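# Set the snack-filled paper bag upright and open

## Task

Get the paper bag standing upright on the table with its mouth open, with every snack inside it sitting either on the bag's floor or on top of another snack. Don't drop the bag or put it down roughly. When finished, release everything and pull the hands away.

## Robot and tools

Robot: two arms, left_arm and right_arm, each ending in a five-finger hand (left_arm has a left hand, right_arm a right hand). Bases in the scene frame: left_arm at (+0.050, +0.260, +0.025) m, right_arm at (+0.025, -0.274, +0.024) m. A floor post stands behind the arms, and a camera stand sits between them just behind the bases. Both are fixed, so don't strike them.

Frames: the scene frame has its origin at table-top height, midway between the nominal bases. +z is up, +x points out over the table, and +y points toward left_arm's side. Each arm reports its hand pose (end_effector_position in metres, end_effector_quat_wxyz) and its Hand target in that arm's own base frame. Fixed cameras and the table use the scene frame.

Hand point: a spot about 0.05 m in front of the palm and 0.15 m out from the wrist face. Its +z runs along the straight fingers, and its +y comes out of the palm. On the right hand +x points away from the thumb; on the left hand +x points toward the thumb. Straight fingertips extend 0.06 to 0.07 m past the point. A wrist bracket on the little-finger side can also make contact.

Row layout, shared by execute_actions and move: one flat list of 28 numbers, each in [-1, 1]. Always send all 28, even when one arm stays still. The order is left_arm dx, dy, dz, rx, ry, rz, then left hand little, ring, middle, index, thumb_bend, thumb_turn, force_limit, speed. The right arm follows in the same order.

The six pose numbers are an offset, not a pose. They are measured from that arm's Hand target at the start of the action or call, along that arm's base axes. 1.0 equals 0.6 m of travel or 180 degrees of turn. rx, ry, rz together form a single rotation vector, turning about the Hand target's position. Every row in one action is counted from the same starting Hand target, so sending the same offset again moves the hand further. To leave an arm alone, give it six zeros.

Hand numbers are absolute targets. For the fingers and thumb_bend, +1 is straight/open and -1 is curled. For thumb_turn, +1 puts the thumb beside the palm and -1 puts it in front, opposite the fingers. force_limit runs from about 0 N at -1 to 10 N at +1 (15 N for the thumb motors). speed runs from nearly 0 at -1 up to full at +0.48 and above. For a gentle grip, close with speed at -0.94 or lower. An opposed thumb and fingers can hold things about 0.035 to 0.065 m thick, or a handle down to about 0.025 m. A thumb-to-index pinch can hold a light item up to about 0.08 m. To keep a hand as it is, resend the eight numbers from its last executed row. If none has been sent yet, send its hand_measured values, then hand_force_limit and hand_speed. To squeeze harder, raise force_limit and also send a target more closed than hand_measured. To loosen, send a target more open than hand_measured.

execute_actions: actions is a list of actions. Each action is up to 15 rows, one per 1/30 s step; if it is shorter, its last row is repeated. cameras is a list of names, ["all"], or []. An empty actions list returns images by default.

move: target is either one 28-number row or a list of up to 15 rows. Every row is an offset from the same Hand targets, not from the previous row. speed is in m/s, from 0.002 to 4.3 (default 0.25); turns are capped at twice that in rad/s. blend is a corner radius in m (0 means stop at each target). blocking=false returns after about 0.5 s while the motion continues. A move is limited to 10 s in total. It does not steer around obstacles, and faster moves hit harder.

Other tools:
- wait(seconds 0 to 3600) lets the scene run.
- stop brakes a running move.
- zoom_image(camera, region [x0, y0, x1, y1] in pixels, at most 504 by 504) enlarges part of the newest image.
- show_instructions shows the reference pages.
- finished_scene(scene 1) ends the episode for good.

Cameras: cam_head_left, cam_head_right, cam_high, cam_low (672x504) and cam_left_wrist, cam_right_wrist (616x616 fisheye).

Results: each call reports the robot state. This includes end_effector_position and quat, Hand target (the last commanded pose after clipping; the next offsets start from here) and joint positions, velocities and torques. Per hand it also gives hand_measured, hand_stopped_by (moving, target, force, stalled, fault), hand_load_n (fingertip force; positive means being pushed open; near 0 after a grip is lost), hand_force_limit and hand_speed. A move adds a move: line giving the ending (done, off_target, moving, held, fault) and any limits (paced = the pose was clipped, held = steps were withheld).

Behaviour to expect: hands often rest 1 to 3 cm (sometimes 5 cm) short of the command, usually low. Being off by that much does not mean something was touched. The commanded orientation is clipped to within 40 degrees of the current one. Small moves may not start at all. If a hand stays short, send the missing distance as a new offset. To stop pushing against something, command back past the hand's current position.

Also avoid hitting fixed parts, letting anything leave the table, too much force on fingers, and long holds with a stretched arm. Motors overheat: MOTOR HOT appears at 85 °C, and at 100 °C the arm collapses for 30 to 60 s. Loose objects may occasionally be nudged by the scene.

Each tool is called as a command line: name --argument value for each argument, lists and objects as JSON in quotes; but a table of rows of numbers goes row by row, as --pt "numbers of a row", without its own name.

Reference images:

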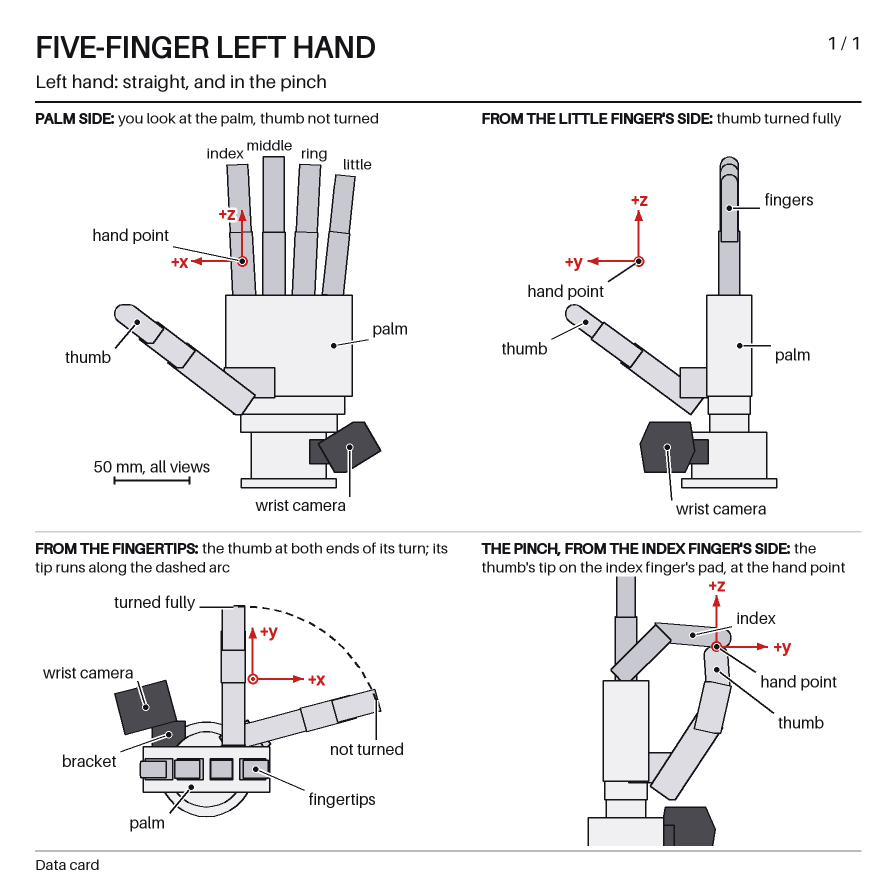

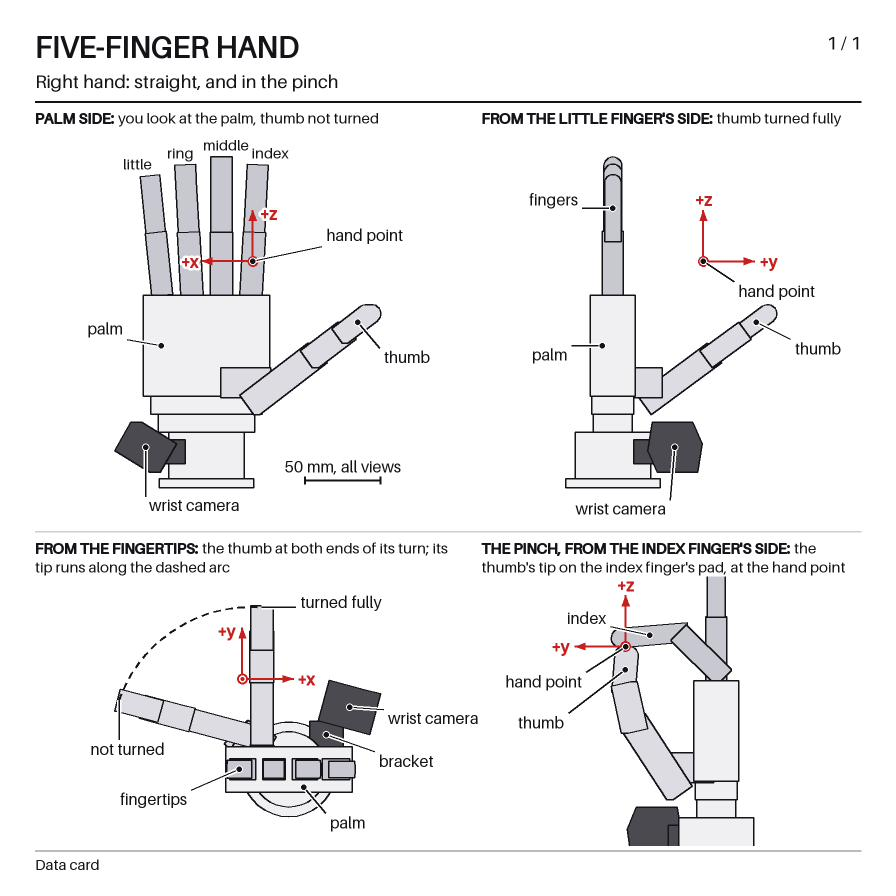

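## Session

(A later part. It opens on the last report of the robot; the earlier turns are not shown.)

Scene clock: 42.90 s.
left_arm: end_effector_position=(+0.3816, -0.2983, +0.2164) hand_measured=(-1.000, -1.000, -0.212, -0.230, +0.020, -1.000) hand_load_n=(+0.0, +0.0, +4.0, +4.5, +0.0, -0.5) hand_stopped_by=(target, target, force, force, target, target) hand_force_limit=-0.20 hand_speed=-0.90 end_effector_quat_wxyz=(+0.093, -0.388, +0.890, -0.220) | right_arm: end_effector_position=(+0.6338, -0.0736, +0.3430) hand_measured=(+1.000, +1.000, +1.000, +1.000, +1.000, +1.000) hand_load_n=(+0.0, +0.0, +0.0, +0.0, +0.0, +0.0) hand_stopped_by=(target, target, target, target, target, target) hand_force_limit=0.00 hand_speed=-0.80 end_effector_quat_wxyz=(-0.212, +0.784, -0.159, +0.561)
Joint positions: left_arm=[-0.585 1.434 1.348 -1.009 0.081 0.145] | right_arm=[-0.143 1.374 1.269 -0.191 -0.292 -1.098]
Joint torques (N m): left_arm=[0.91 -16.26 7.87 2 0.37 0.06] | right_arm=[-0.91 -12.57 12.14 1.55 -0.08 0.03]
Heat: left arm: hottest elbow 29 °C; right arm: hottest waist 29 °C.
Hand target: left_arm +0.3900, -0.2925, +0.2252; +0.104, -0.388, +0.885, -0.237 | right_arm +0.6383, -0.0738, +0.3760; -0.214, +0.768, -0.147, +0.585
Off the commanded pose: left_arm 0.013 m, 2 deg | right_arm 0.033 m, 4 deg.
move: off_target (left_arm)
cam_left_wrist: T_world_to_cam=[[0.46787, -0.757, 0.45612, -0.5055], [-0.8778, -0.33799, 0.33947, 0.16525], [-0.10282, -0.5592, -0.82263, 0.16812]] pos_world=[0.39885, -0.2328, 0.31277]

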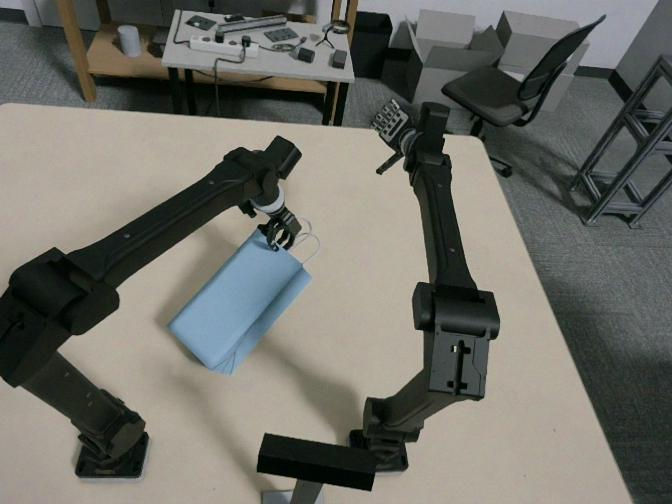

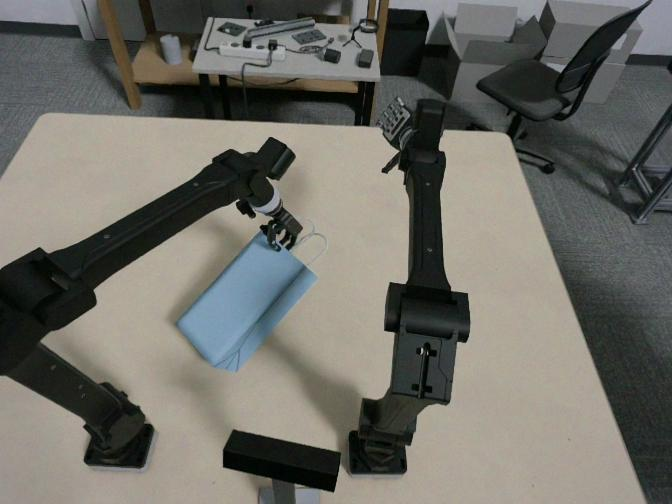

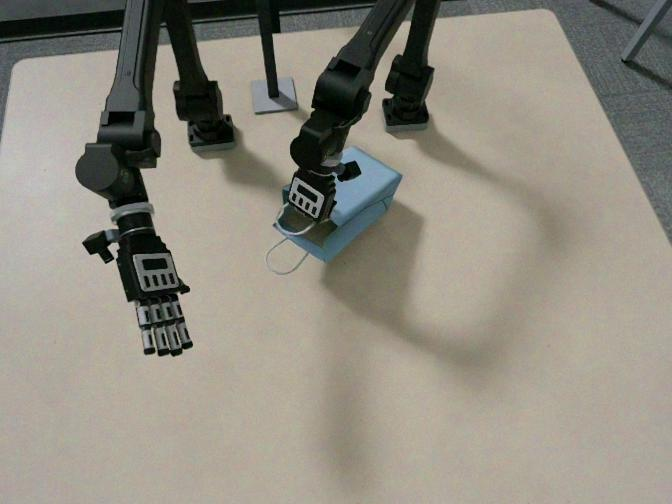

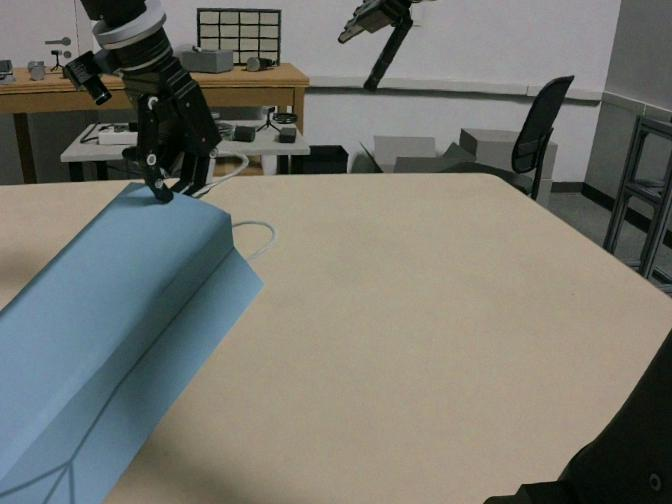

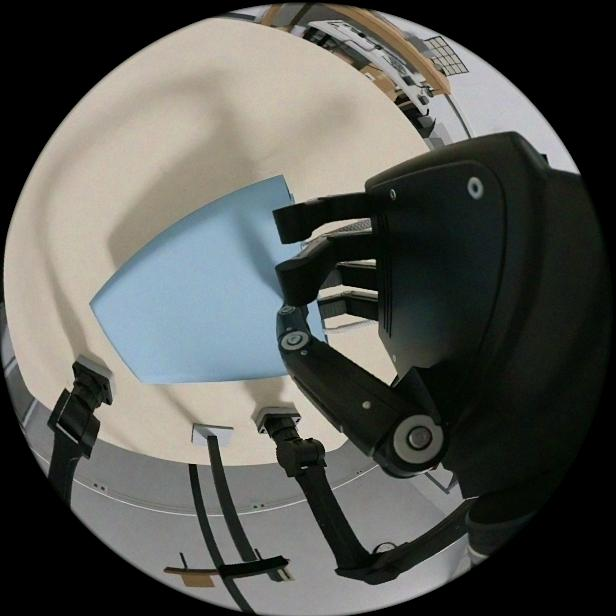

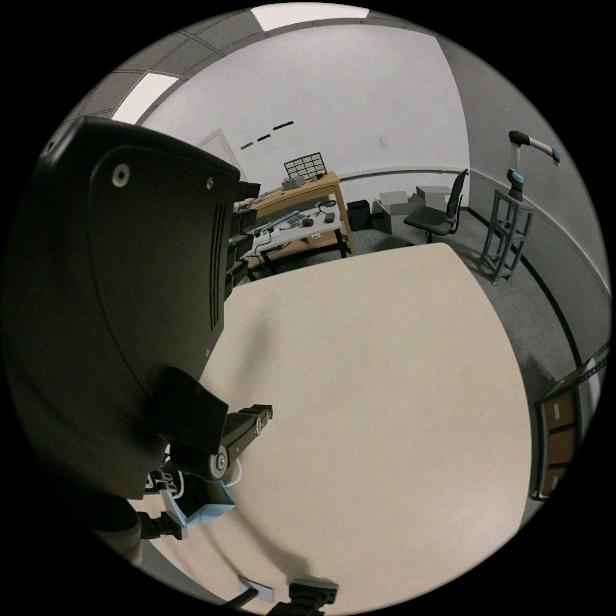

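move --pt "0 0 0.0667 -0.0564 -0.0613 0 -1 -1 -0.5 -0.5 0.02 -1 -0.2 -0.9 0 0 0 0 0 0 1 1 1 1 1 1 0 -0.8" --pt "0 0 0.105 -0.1128 -0.1227 0 -1 -1 -0.5 -0.5 0.02 -1 -0.2 -0.9 0 0 0 0 0 0 1 1 1 1 1 1 0 -0.8" --speed 0.08 --blend '[0.02, 0]' --cameras '["all"]'

zoom_image --camera "cam_low" --region '[0, 50, 350, 420]'

zoom_image --camera "cam_high" --region '[240, 110, 440, 290]'

Scene clock: 47.03 s.
left_arm: end_effector_position=(+0.3835, -0.2980, +0.2744) hand_measured=(-1.000, -1.000, -0.212, -0.230, +0.020, -1.000) hand_load_n=(+0.0, +0.0, +3.5, +4.0, +0.0, +0.0) hand_stopped_by=(target, target, force, force, target, target) hand_force_limit=-0.20 hand_speed=-0.90 end_effector_quat_wxyz=(+0.190, -0.343, +0.808, -0.439) | right_arm: end_effector_position=(+0.6338, -0.0736, +0.3430) hand_measured=(+1.000, +1.000, +1.000, +1.000, +1.000, +1.000) hand_load_n=(+0.0, +0.0, +0.0, +0.0, +0.0, +0.0) hand_stopped_by=(target, target, target, target, target, target) hand_force_limit=0.00 hand_speed=-0.80 end_effector_quat_wxyz=(-0.212, +0.784, -0.159, +0.561)
Joint positions: left_arm=[-0.539 1.123 1.044 -0.506 0.186 0.129] | right_arm=[-0.143 1.374 1.269 -0.191 -0.292 -1.098]
Joint torques (N m): left_arm=[0.91 -11.4 8.53 3.02 0.44 -0.11] | right_arm=[-0.56 -12.1 11.95 1.69 -0.13 0.03]
Heat: left arm: hottest elbow 29 °C; right arm: hottest waist 29 °C.
Hand target: left_arm +0.3900, -0.2925, +0.2882; +0.201, -0.348, +0.793, -0.458 | right_arm +0.6383, -0.0738, +0.3760; -0.214, +0.768, -0.147, +0.585
Off the commanded pose: left_arm 0.016 m, 3 deg | right_arm 0.033 m, 4 deg.
move: off_target (left_arm)
cam_left_wrist: T_world_to_cam=[[0.20903, -0.53615, 0.81783, -0.46676], [-0.96495, -0.24881, 0.08352, 0.27749], [0.1587, -0.80662, -0.56937, -0.02736]] pos_world=[0.36968, -0.20328, 0.34298]

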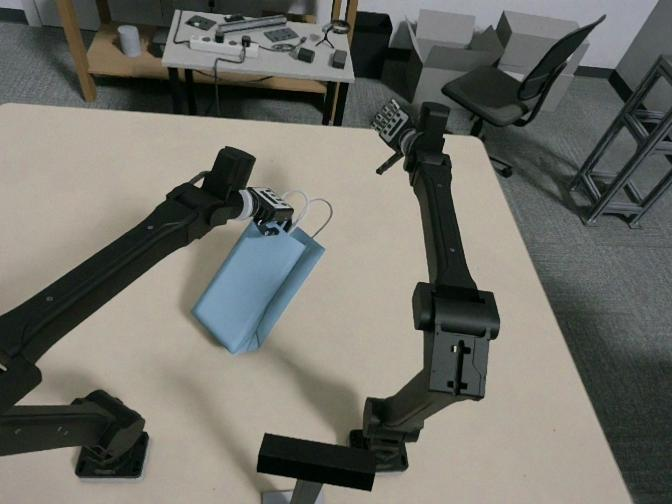

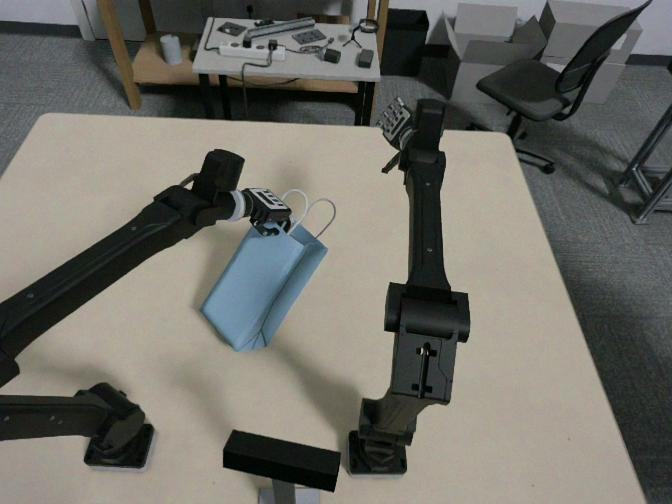

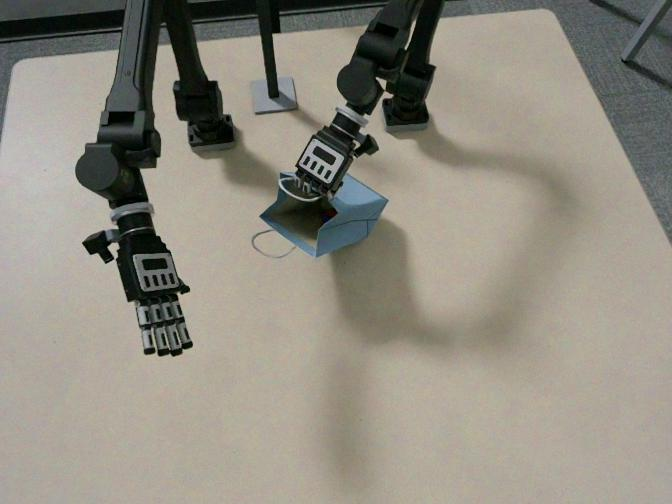

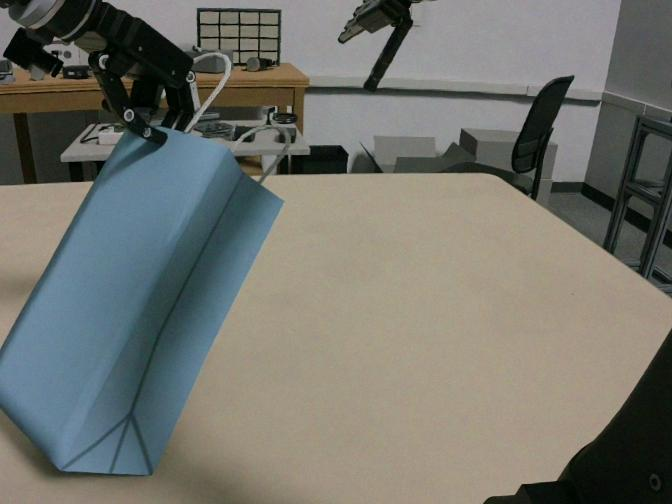

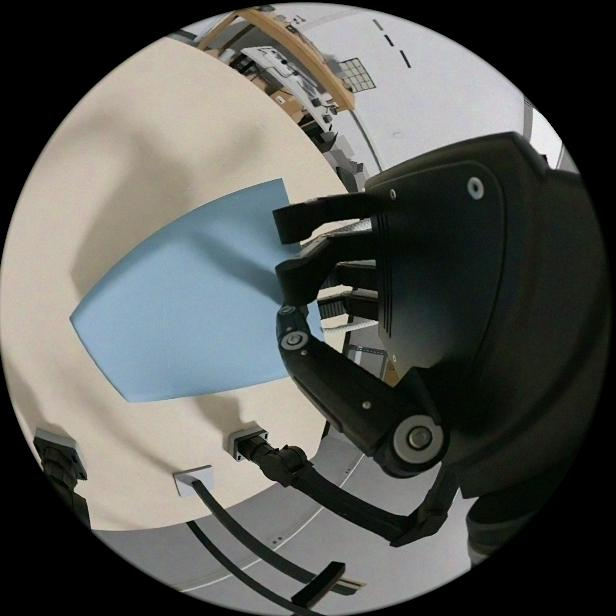

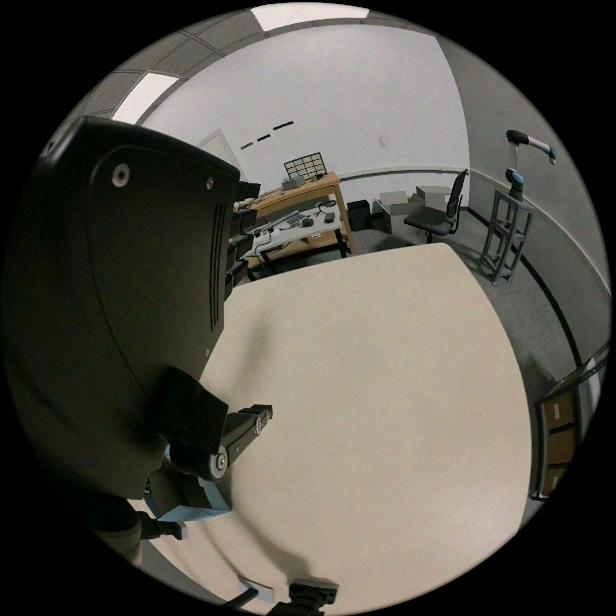

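Scaled by 1.362 from the camera's image (finer frame: 960x720).

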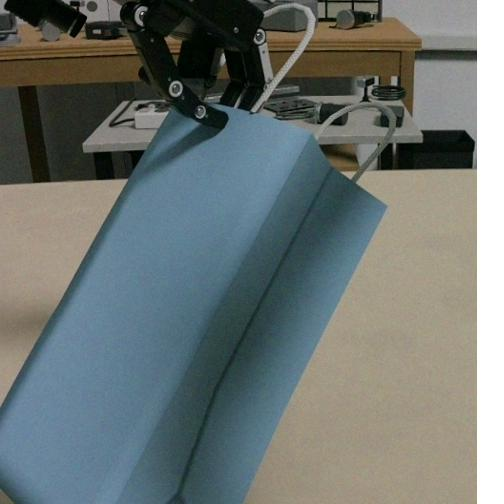

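Scaled by 2.520 from the camera's image (finer frame: 960x720).

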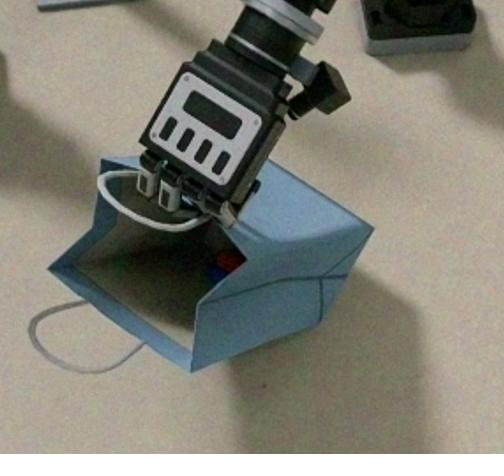

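move --target '[0, 0, 0.01, -0.0564, -0.0613, 0, -1, -1, -0.5, -0.5, 0.02, -1, -0.2, -0.9, 0, 0, 0, 0, 0, 0, 1, 1, 1, 1, 1, 1, 0, -0.8]' --speed 0.08 --cameras '["all"]'

zoom_image --camera "cam_low" --region '[0, 50, 350, 504]'

zoom_image --camera "cam_high" --region '[240, 110, 440, 290]'

Scene clock: 54.07 s.
left_arm: end_effector_position=(+0.3848, -0.2985, +0.2776) hand_measured=(-1.000, -1.000, -0.212, -0.230, +0.020, -1.000) hand_load_n=(+0.0, +0.0, +3.5, +4.5, +0.0, +0.0) hand_stopped_by=(target, target, force, force, target, target) hand_force_limit=-0.20 hand_speed=-0.90 end_effector_quat_wxyz=(+0.233, -0.318, +0.744, -0.540) | right_arm: end_effector_position=(+0.6338, -0.0736, +0.3430) hand_measured=(+1.000, +1.000, +1.000, +1.000, +1.000, +1.000) hand_load_n=(+0.0, +0.0, +0.0, +0.0, +0.0, +0.0) hand_stopped_by=(target, target, target, target, target, target) hand_force_limit=0.00 hand_speed=-0.80 end_effector_quat_wxyz=(-0.212, +0.784, -0.159, +0.561)
Joint positions: left_arm=[-0.515 1.023 0.837 -0.138 0.232 0.08] | right_arm=[-0.143 1.374 1.269 -0.191 -0.292 -1.098]
Joint torques (N m): left_arm=[0.97 -9.82 8.62 3.3 0.41 -0.12] | right_arm=[-0.15 -12.86 11.95 1.77 -0.09 0.03]
Heat: left arm: hottest elbow 29 °C; right arm: hottest elbow 30 °C.
Hand target: left_arm +0.3900, -0.2925, +0.2942; +0.244, -0.319, +0.727, -0.557 | right_arm +0.6383, -0.0738, +0.3760; -0.214, +0.768, -0.147, +0.585
Off the commanded pose: left_arm 0.018 m, 3 deg | right_arm 0.033 m, 4 deg.
move: off_target (left_arm)
cam_left_wrist: T_world_to_cam=[[0.04916, -0.37713, 0.92485, -0.39064], [-0.96699, -0.24976, -0.05044, 0.31611], [0.25001, -0.89185, -0.37696, -0.14011]] pos_world=[0.35991, -0.19333, 0.32442]

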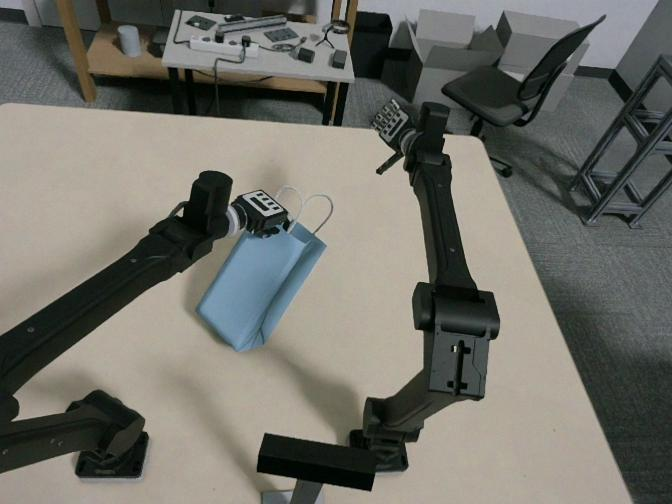

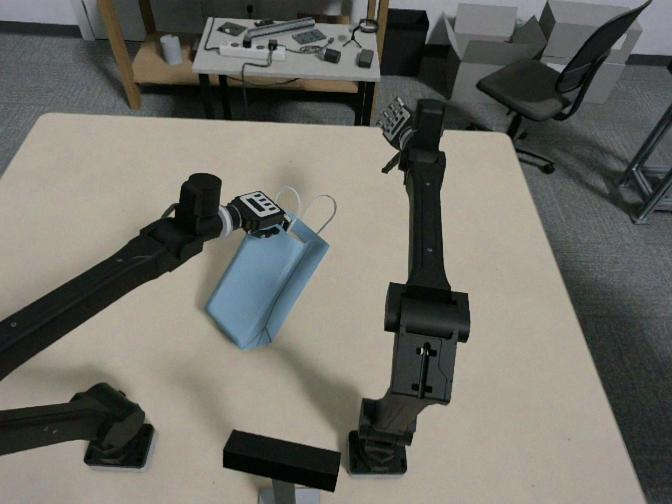

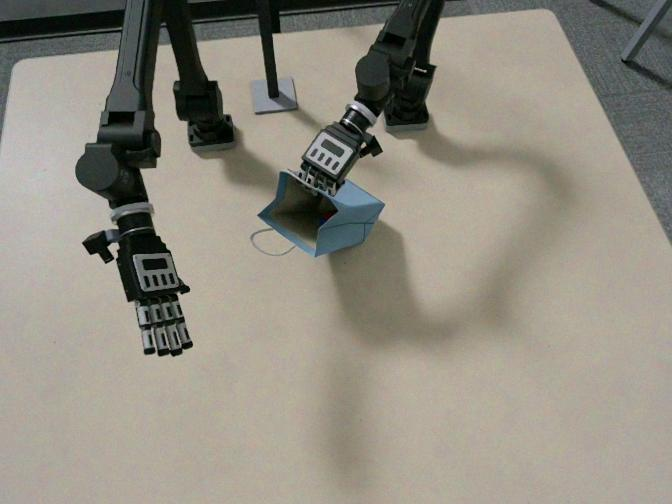

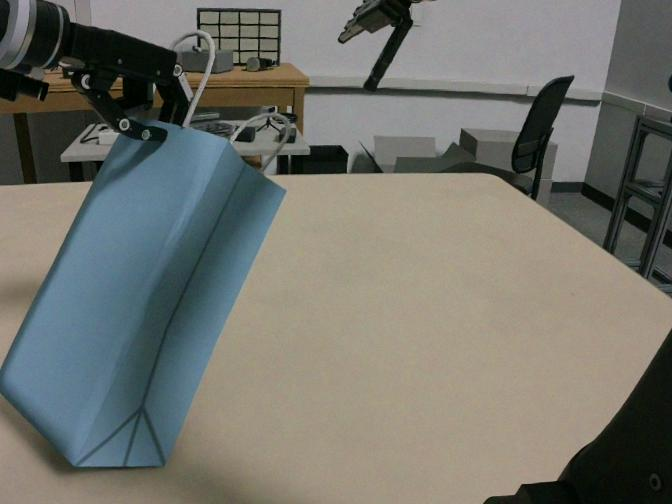

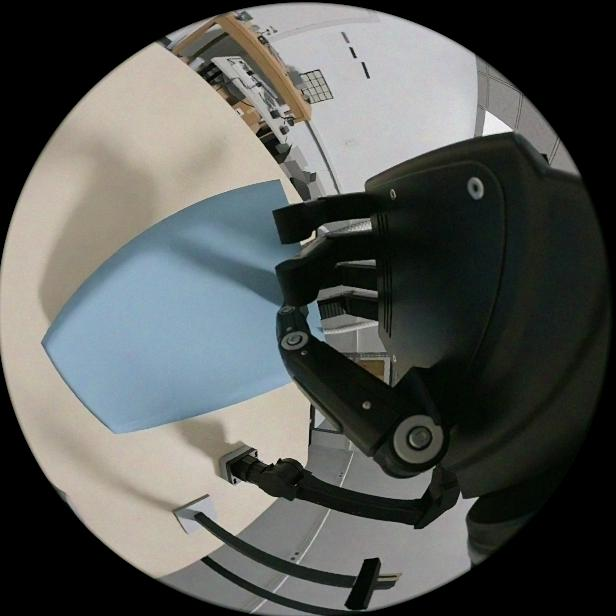

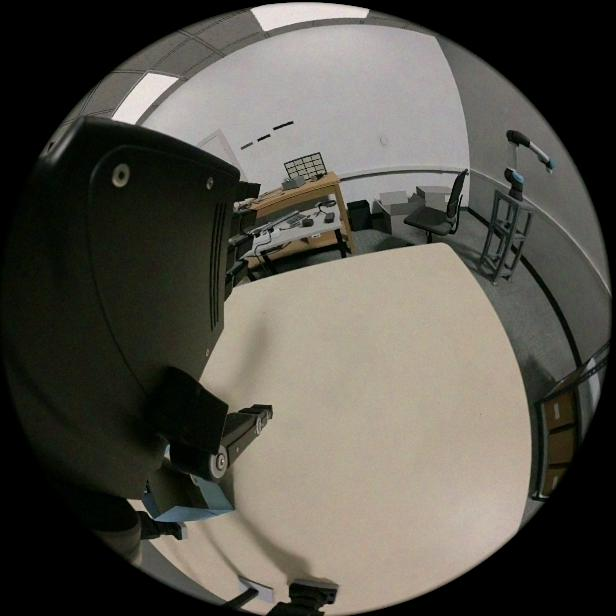

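Scaled by 1.110 from the camera's image (finer frame: 960x720).

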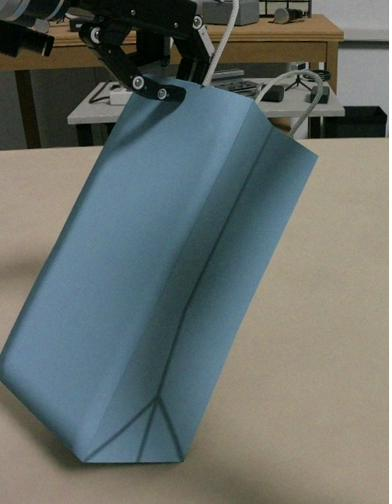

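Scaled by 2.520 from the camera's image (finer frame: 960x720).

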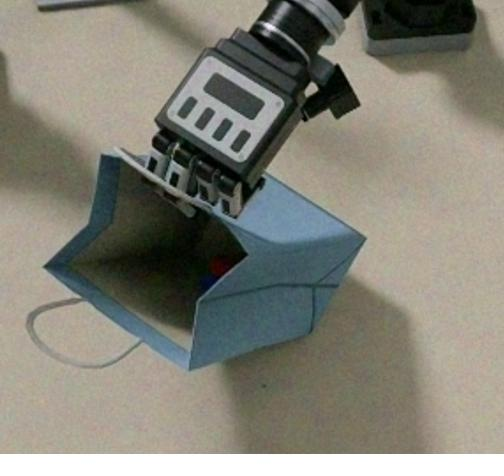

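move --target '[-0.0245, 0.0226, 0.0417, -0.03, -0.0327, 0, -1, -1, -0.5, -0.5, 0.02, -1, -0.2, -0.9, 0, 0, 0, 0, 0, 0, 1, 1, 1, 1, 1, 1, 0, -0.8]' --speed 0.06 --cameras '["all"]'

zoom_image --camera "cam_high" --region '[240, 110, 440, 290]'

Scene clock: 56.43 s.
left_arm: end_effector_position=(+0.3714, -0.2857, +0.3030) hand_measured=(-1.000, -1.000, -0.212, -0.230, +0.020, -1.000) hand_load_n=(+0.0, +0.0, +3.5, +4.5, +0.0, +0.0) hand_stopped_by=(target, target, force, force, target, target) hand_force_limit=-0.20 hand_speed=-0.90 end_effector_quat_wxyz=(+0.254, -0.302, +0.704, -0.591) | right_arm: end_effector_position=(+0.6338, -0.0736, +0.3430) hand_measured=(+1.000, +1.000, +1.000, +1.000, +1.000, +1.000) hand_load_n=(+0.0, +0.0, +0.0, +0.0, +0.0, +0.0) hand_stopped_by=(target, target, target, target, target, target) hand_force_limit=0.00 hand_speed=-0.80 end_effector_quat_wxyz=(-0.212, +0.784, -0.159, +0.561)
Joint positions: left_arm=[-0.487 0.92 0.753 -0.013 0.268 0.049] | right_arm=[-0.143 1.374 1.269 -0.191 -0.292 -1.098]
Joint torques (N m): left_arm=[0.97 -8.06 8.75 3.43 0.38 -0.12] | right_arm=[-0.03 -12.69 11.84 1.72 -0.11 0.03]
Heat: left arm: hottest elbow 29 °C; right arm: hottest elbow 30 °C.
Hand target: left_arm +0.3753, -0.2789, +0.3193; +0.266, -0.301, +0.686, -0.607 | right_arm +0.6383, -0.0738, +0.3760; -0.214, +0.768, -0.147, +0.585
Off the commanded pose: left_arm 0.018 m, 3 deg | right_arm 0.033 m, 4 deg.
move: off_target (left_arm)
cam_left_wrist: T_world_to_cam=[[-0.04525, -0.28496, 0.95747, -0.35712], [-0.95811, -0.25895, -0.12234, 0.32352], [0.2828, -0.9229, -0.26131, -0.1719]] pos_world=[0.34242, -0.17663, 0.33659]

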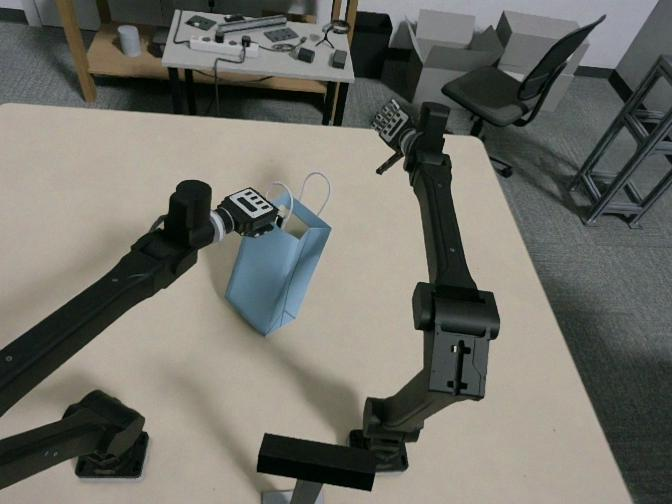

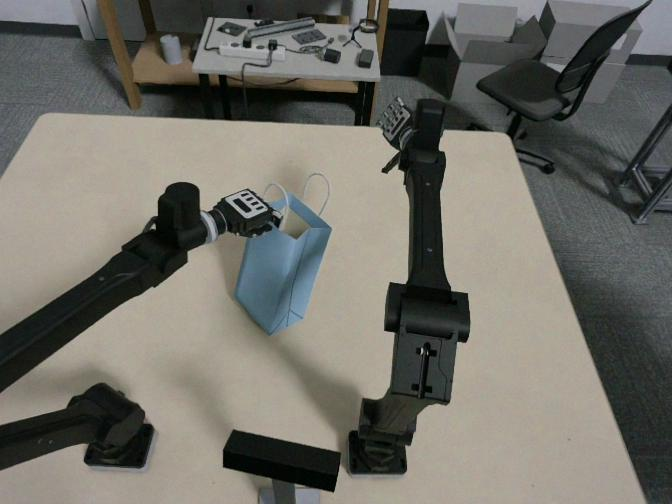

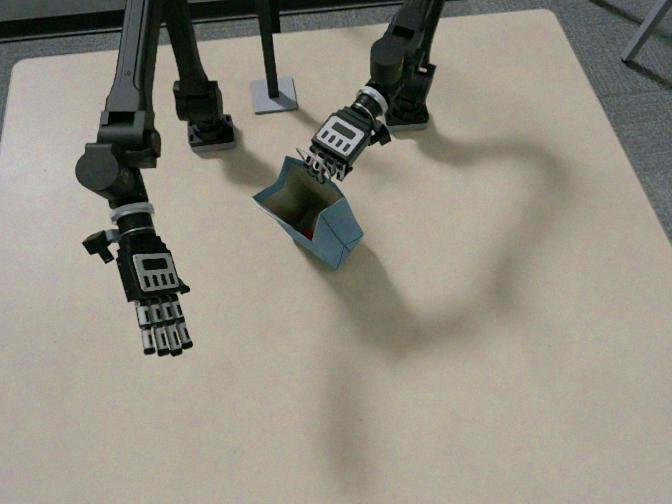

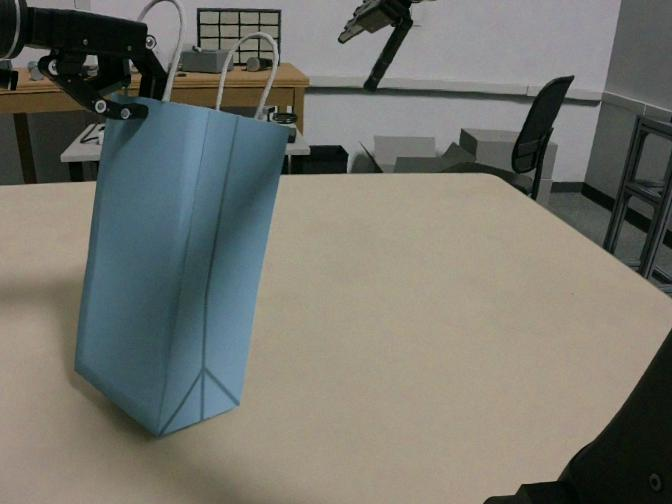

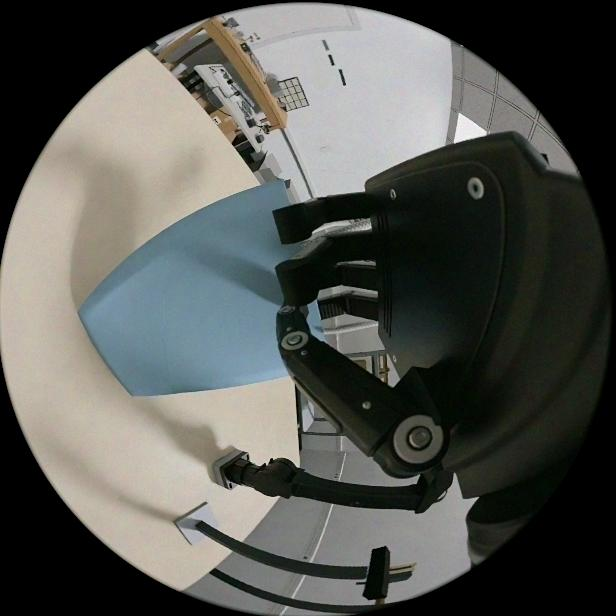

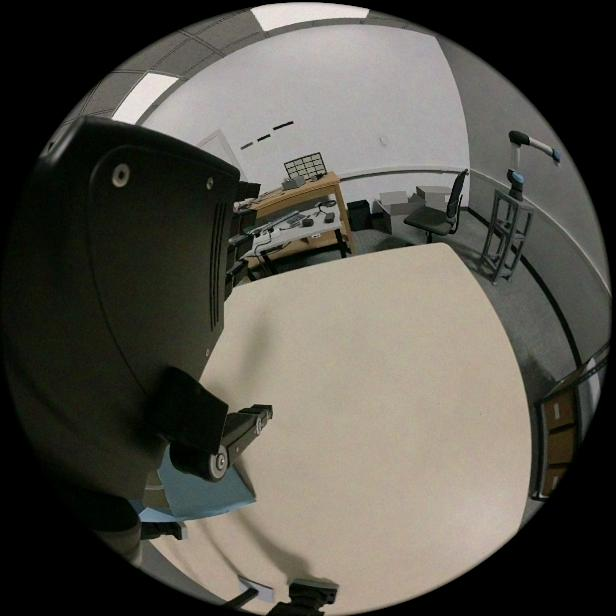

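Scaled by 2.520 from the camera's image (finer frame: 960x720).

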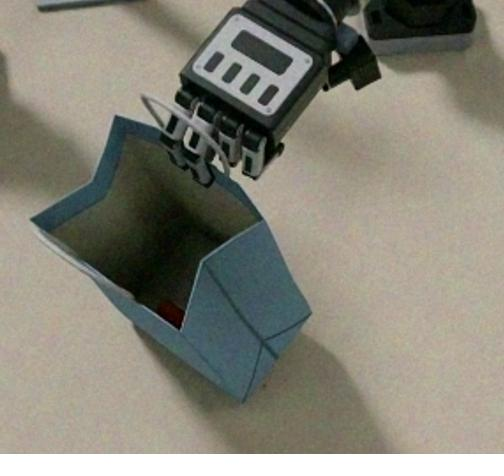

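move --pt "0 0 0.0667 -0.0263 -0.0286 0 -1 -1 -0.5 -0.5 0.02 -1 -0.2 -0.9 0 0 0 0 0 0 1 1 1 1 1 1 0 -0.8" --pt "0.1117 -0.1 0.0667 -0.0263 -0.0286 0 -1 -1 -0.5 -0.5 0.02 -1 -0.2 -0.9 0 0 0 0 0 0 1 1 1 1 1 1 0 -0.8" --speed 0.05 --blend '[0.01, 0]' --cameras '["all"]'

zoom_image --camera "cam_high" --region '[200, 110, 400, 310]'

Scene clock: 61.00 s.
left_arm: end_effector_position=(+0.4323, -0.3190, +0.3045) hand_measured=(-1.000, -1.000, -0.212, -0.230, +0.020, -1.000) hand_load_n=(+0.0, +0.0, +3.5, +4.5, +0.0, +0.0) hand_stopped_by=(target, target, force, force, target, target) hand_force_limit=-0.20 hand_speed=-0.90 end_effector_quat_wxyz=(+0.271, -0.309, +0.676, -0.611) | right_arm: end_effector_position=(+0.6338, -0.0736, +0.3430) hand_measured=(+1.000, +1.000, +1.000, +1.000, +1.000, +1.000) hand_load_n=(+0.0, -0.5, +0.0, +0.0, +0.0, +0.0) hand_stopped_by=(target, target, target, target, target, target) hand_force_limit=0.00 hand_speed=-0.80 end_effector_quat_wxyz=(-0.212, +0.784, -0.159, +0.561)
Joint positions: left_arm=[-0.499 1.118 0.831 0.178 0.225 0.013] | right_arm=[-0.143 1.374 1.269 -0.191 -0.292 -1.098]
Joint torques (N m): left_arm=[-1.55 -9.11 13.74 3.48 -0.02 -0.12] | right_arm=[-1.03 -12.51 12.11 1.61 -0.13 0.01]
Heat: left arm: hottest elbow 30 °C; right arm: hottest elbow 30 °C.
Hand target: left_arm +0.4423, -0.3389, +0.3593; +0.284, -0.284, +0.648, -0.647 | right_arm +0.6383, -0.0738, +0.3760; -0.214, +0.768, -0.147, +0.585
Off the commanded pose: left_arm 0.059 m, 6 deg | right_arm 0.033 m, 4 deg.
move: off_target (left_arm)
cam_left_wrist: T_world_to_cam=[[-0.07635, -0.23353, 0.96935, -0.33905], [-0.9426, -0.30007, -0.14653, 0.36093], [0.32509, -0.92489, -0.19722, -0.25783]] pos_world=[0.39814, -0.20935, 0.33069]

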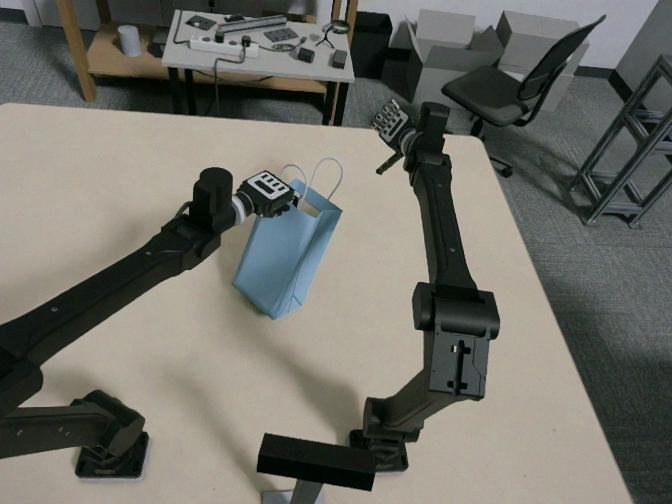

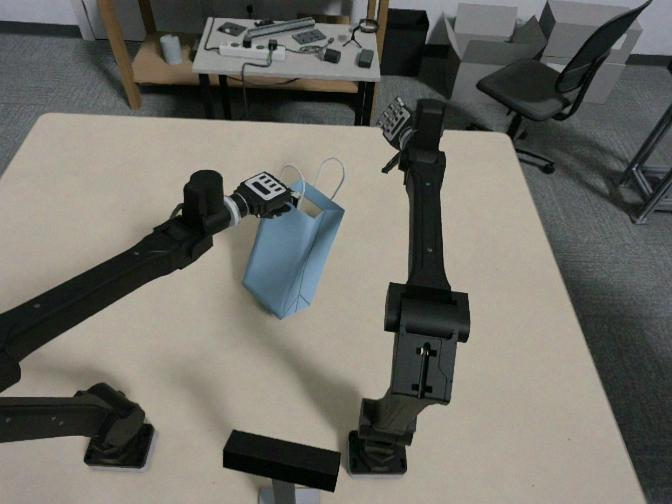

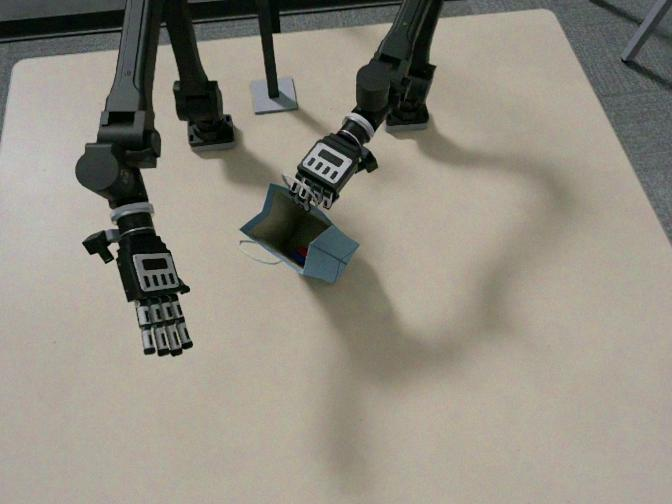

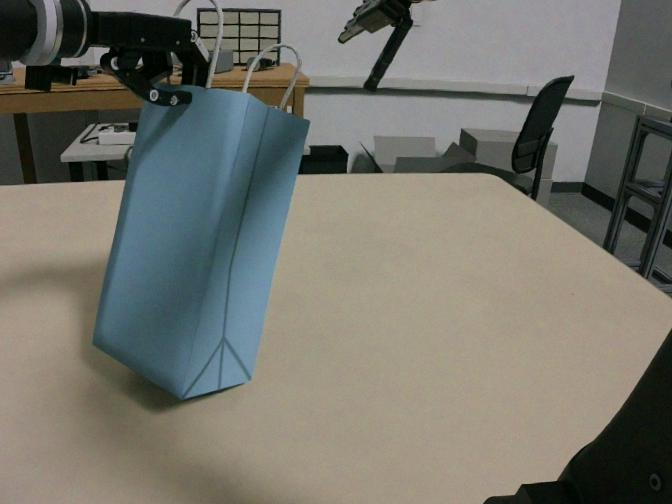

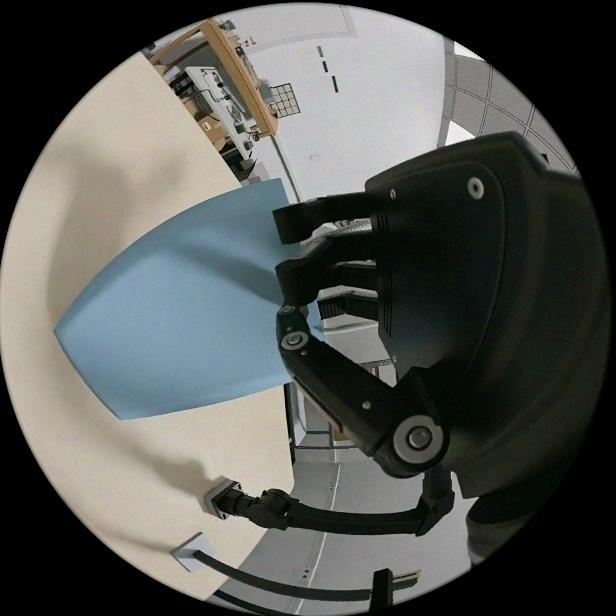

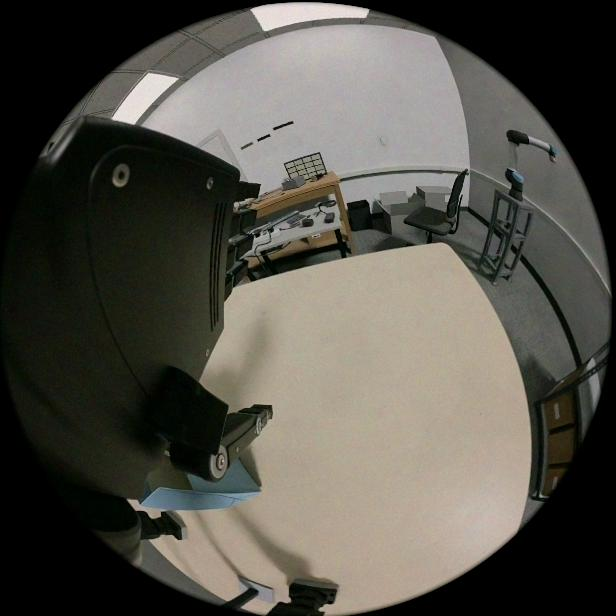

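Scaled by 2.520 from the camera's image (finer frame: 960x720).

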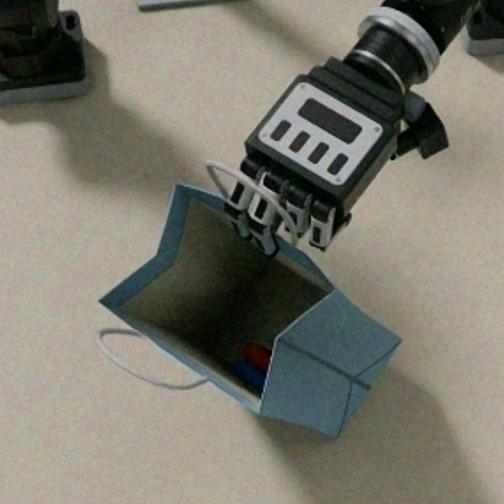

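move --target '[0, 0, -0.0917, 0, 0, 0, -1, -1, -0.5, -0.5, 0.02, -1, -0.2, -0.9, 0, 0, 0, 0, 0, 0, 1, 1, 1, 1, 1, 1, 0, -0.8]' --speed 0.05 --cameras '["cam_high", "cam_low"]'

zoom_image --camera "cam_low" --region '[60, 50, 360, 450]'

zoom_image --camera "cam_high" --region '[200, 110, 400, 310]'

Scene clock: 63.30 s.
left_arm: end_effector_position=(+0.4476, -0.3270, +0.2951) hand_measured=(-1.000, -1.000, -0.212, -0.230, +0.020, -1.000) hand_load_n=(+0.0, +0.0, +3.5, +4.5, +0.0, +0.0) hand_stopped_by=(target, target, force, force, target, target) hand_force_limit=-0.20 hand_speed=-0.90 end_effector_quat_wxyz=(+0.287, -0.295, +0.657, -0.632) | right_arm: end_effector_position=(+0.6338, -0.0736, +0.3430) hand_measured=(+1.000, +1.000, +1.000, +1.000, +1.000, +1.000) hand_load_n=(+0.0, +0.0, +0.0, +0.0, +0.0, +0.0) hand_stopped_by=(target, target, target, target, target, target) hand_force_limit=0.00 hand_speed=-0.80 end_effector_quat_wxyz=(-0.212, +0.784, -0.159, +0.561)
Joint positions: left_arm=[-0.499 1.179 0.8 0.343 0.223 0.013] | right_arm=[-0.143 1.374 1.269 -0.191 -0.292 -1.098]
Joint torques (N m): left_arm=[-1.55 -9.88 8.46 3.37 -0.04 -0.11] | right_arm=[-0.21 -12.57 11.78 1.4 -0.12 0.01]
Heat: left arm: hottest elbow 30 °C; right arm: hottest elbow 30 °C.
Hand target: left_arm +0.4423, -0.3389, +0.3043; +0.284, -0.284, +0.648, -0.647 | right_arm +0.6383, -0.0738, +0.3760; -0.214, +0.768, -0.147, +0.585
Off the commanded pose: left_arm 0.016 m, 2 deg | right_arm 0.033 m, 4 deg.
move: off_target (left_arm)

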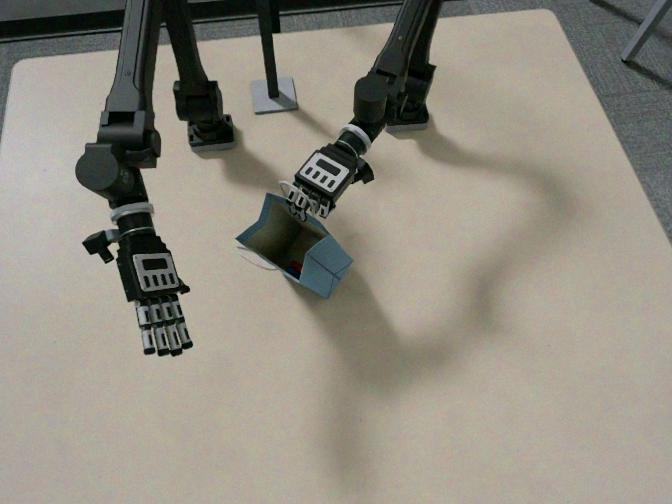

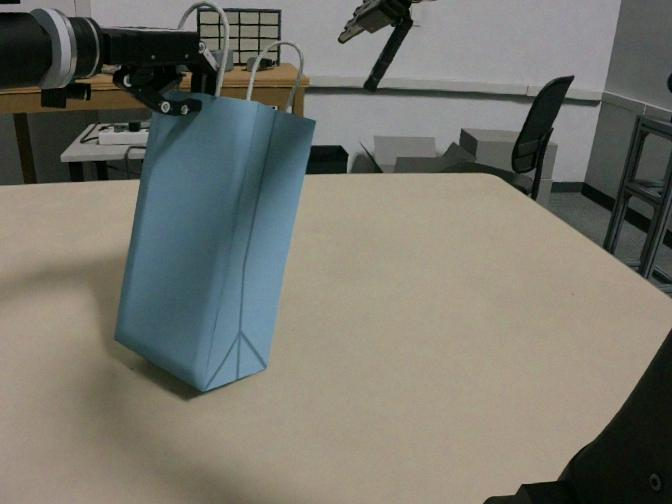

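Scaled by 1.260 from the camera's image (finer frame: 960x720).

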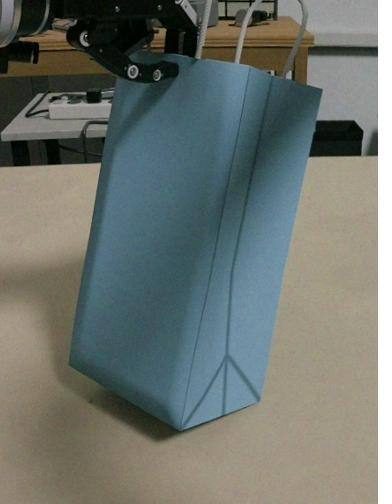

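Scaled by 2.520 from the camera's image (finer frame: 960x720).

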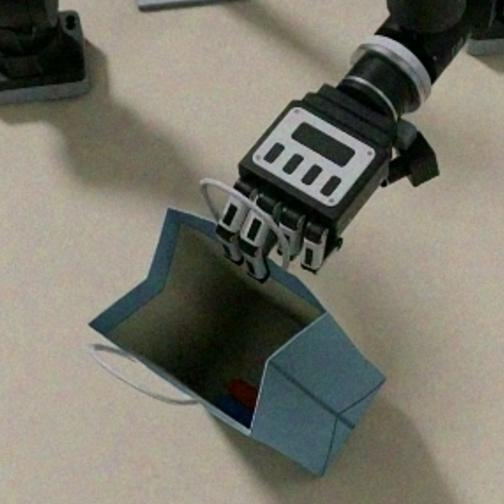

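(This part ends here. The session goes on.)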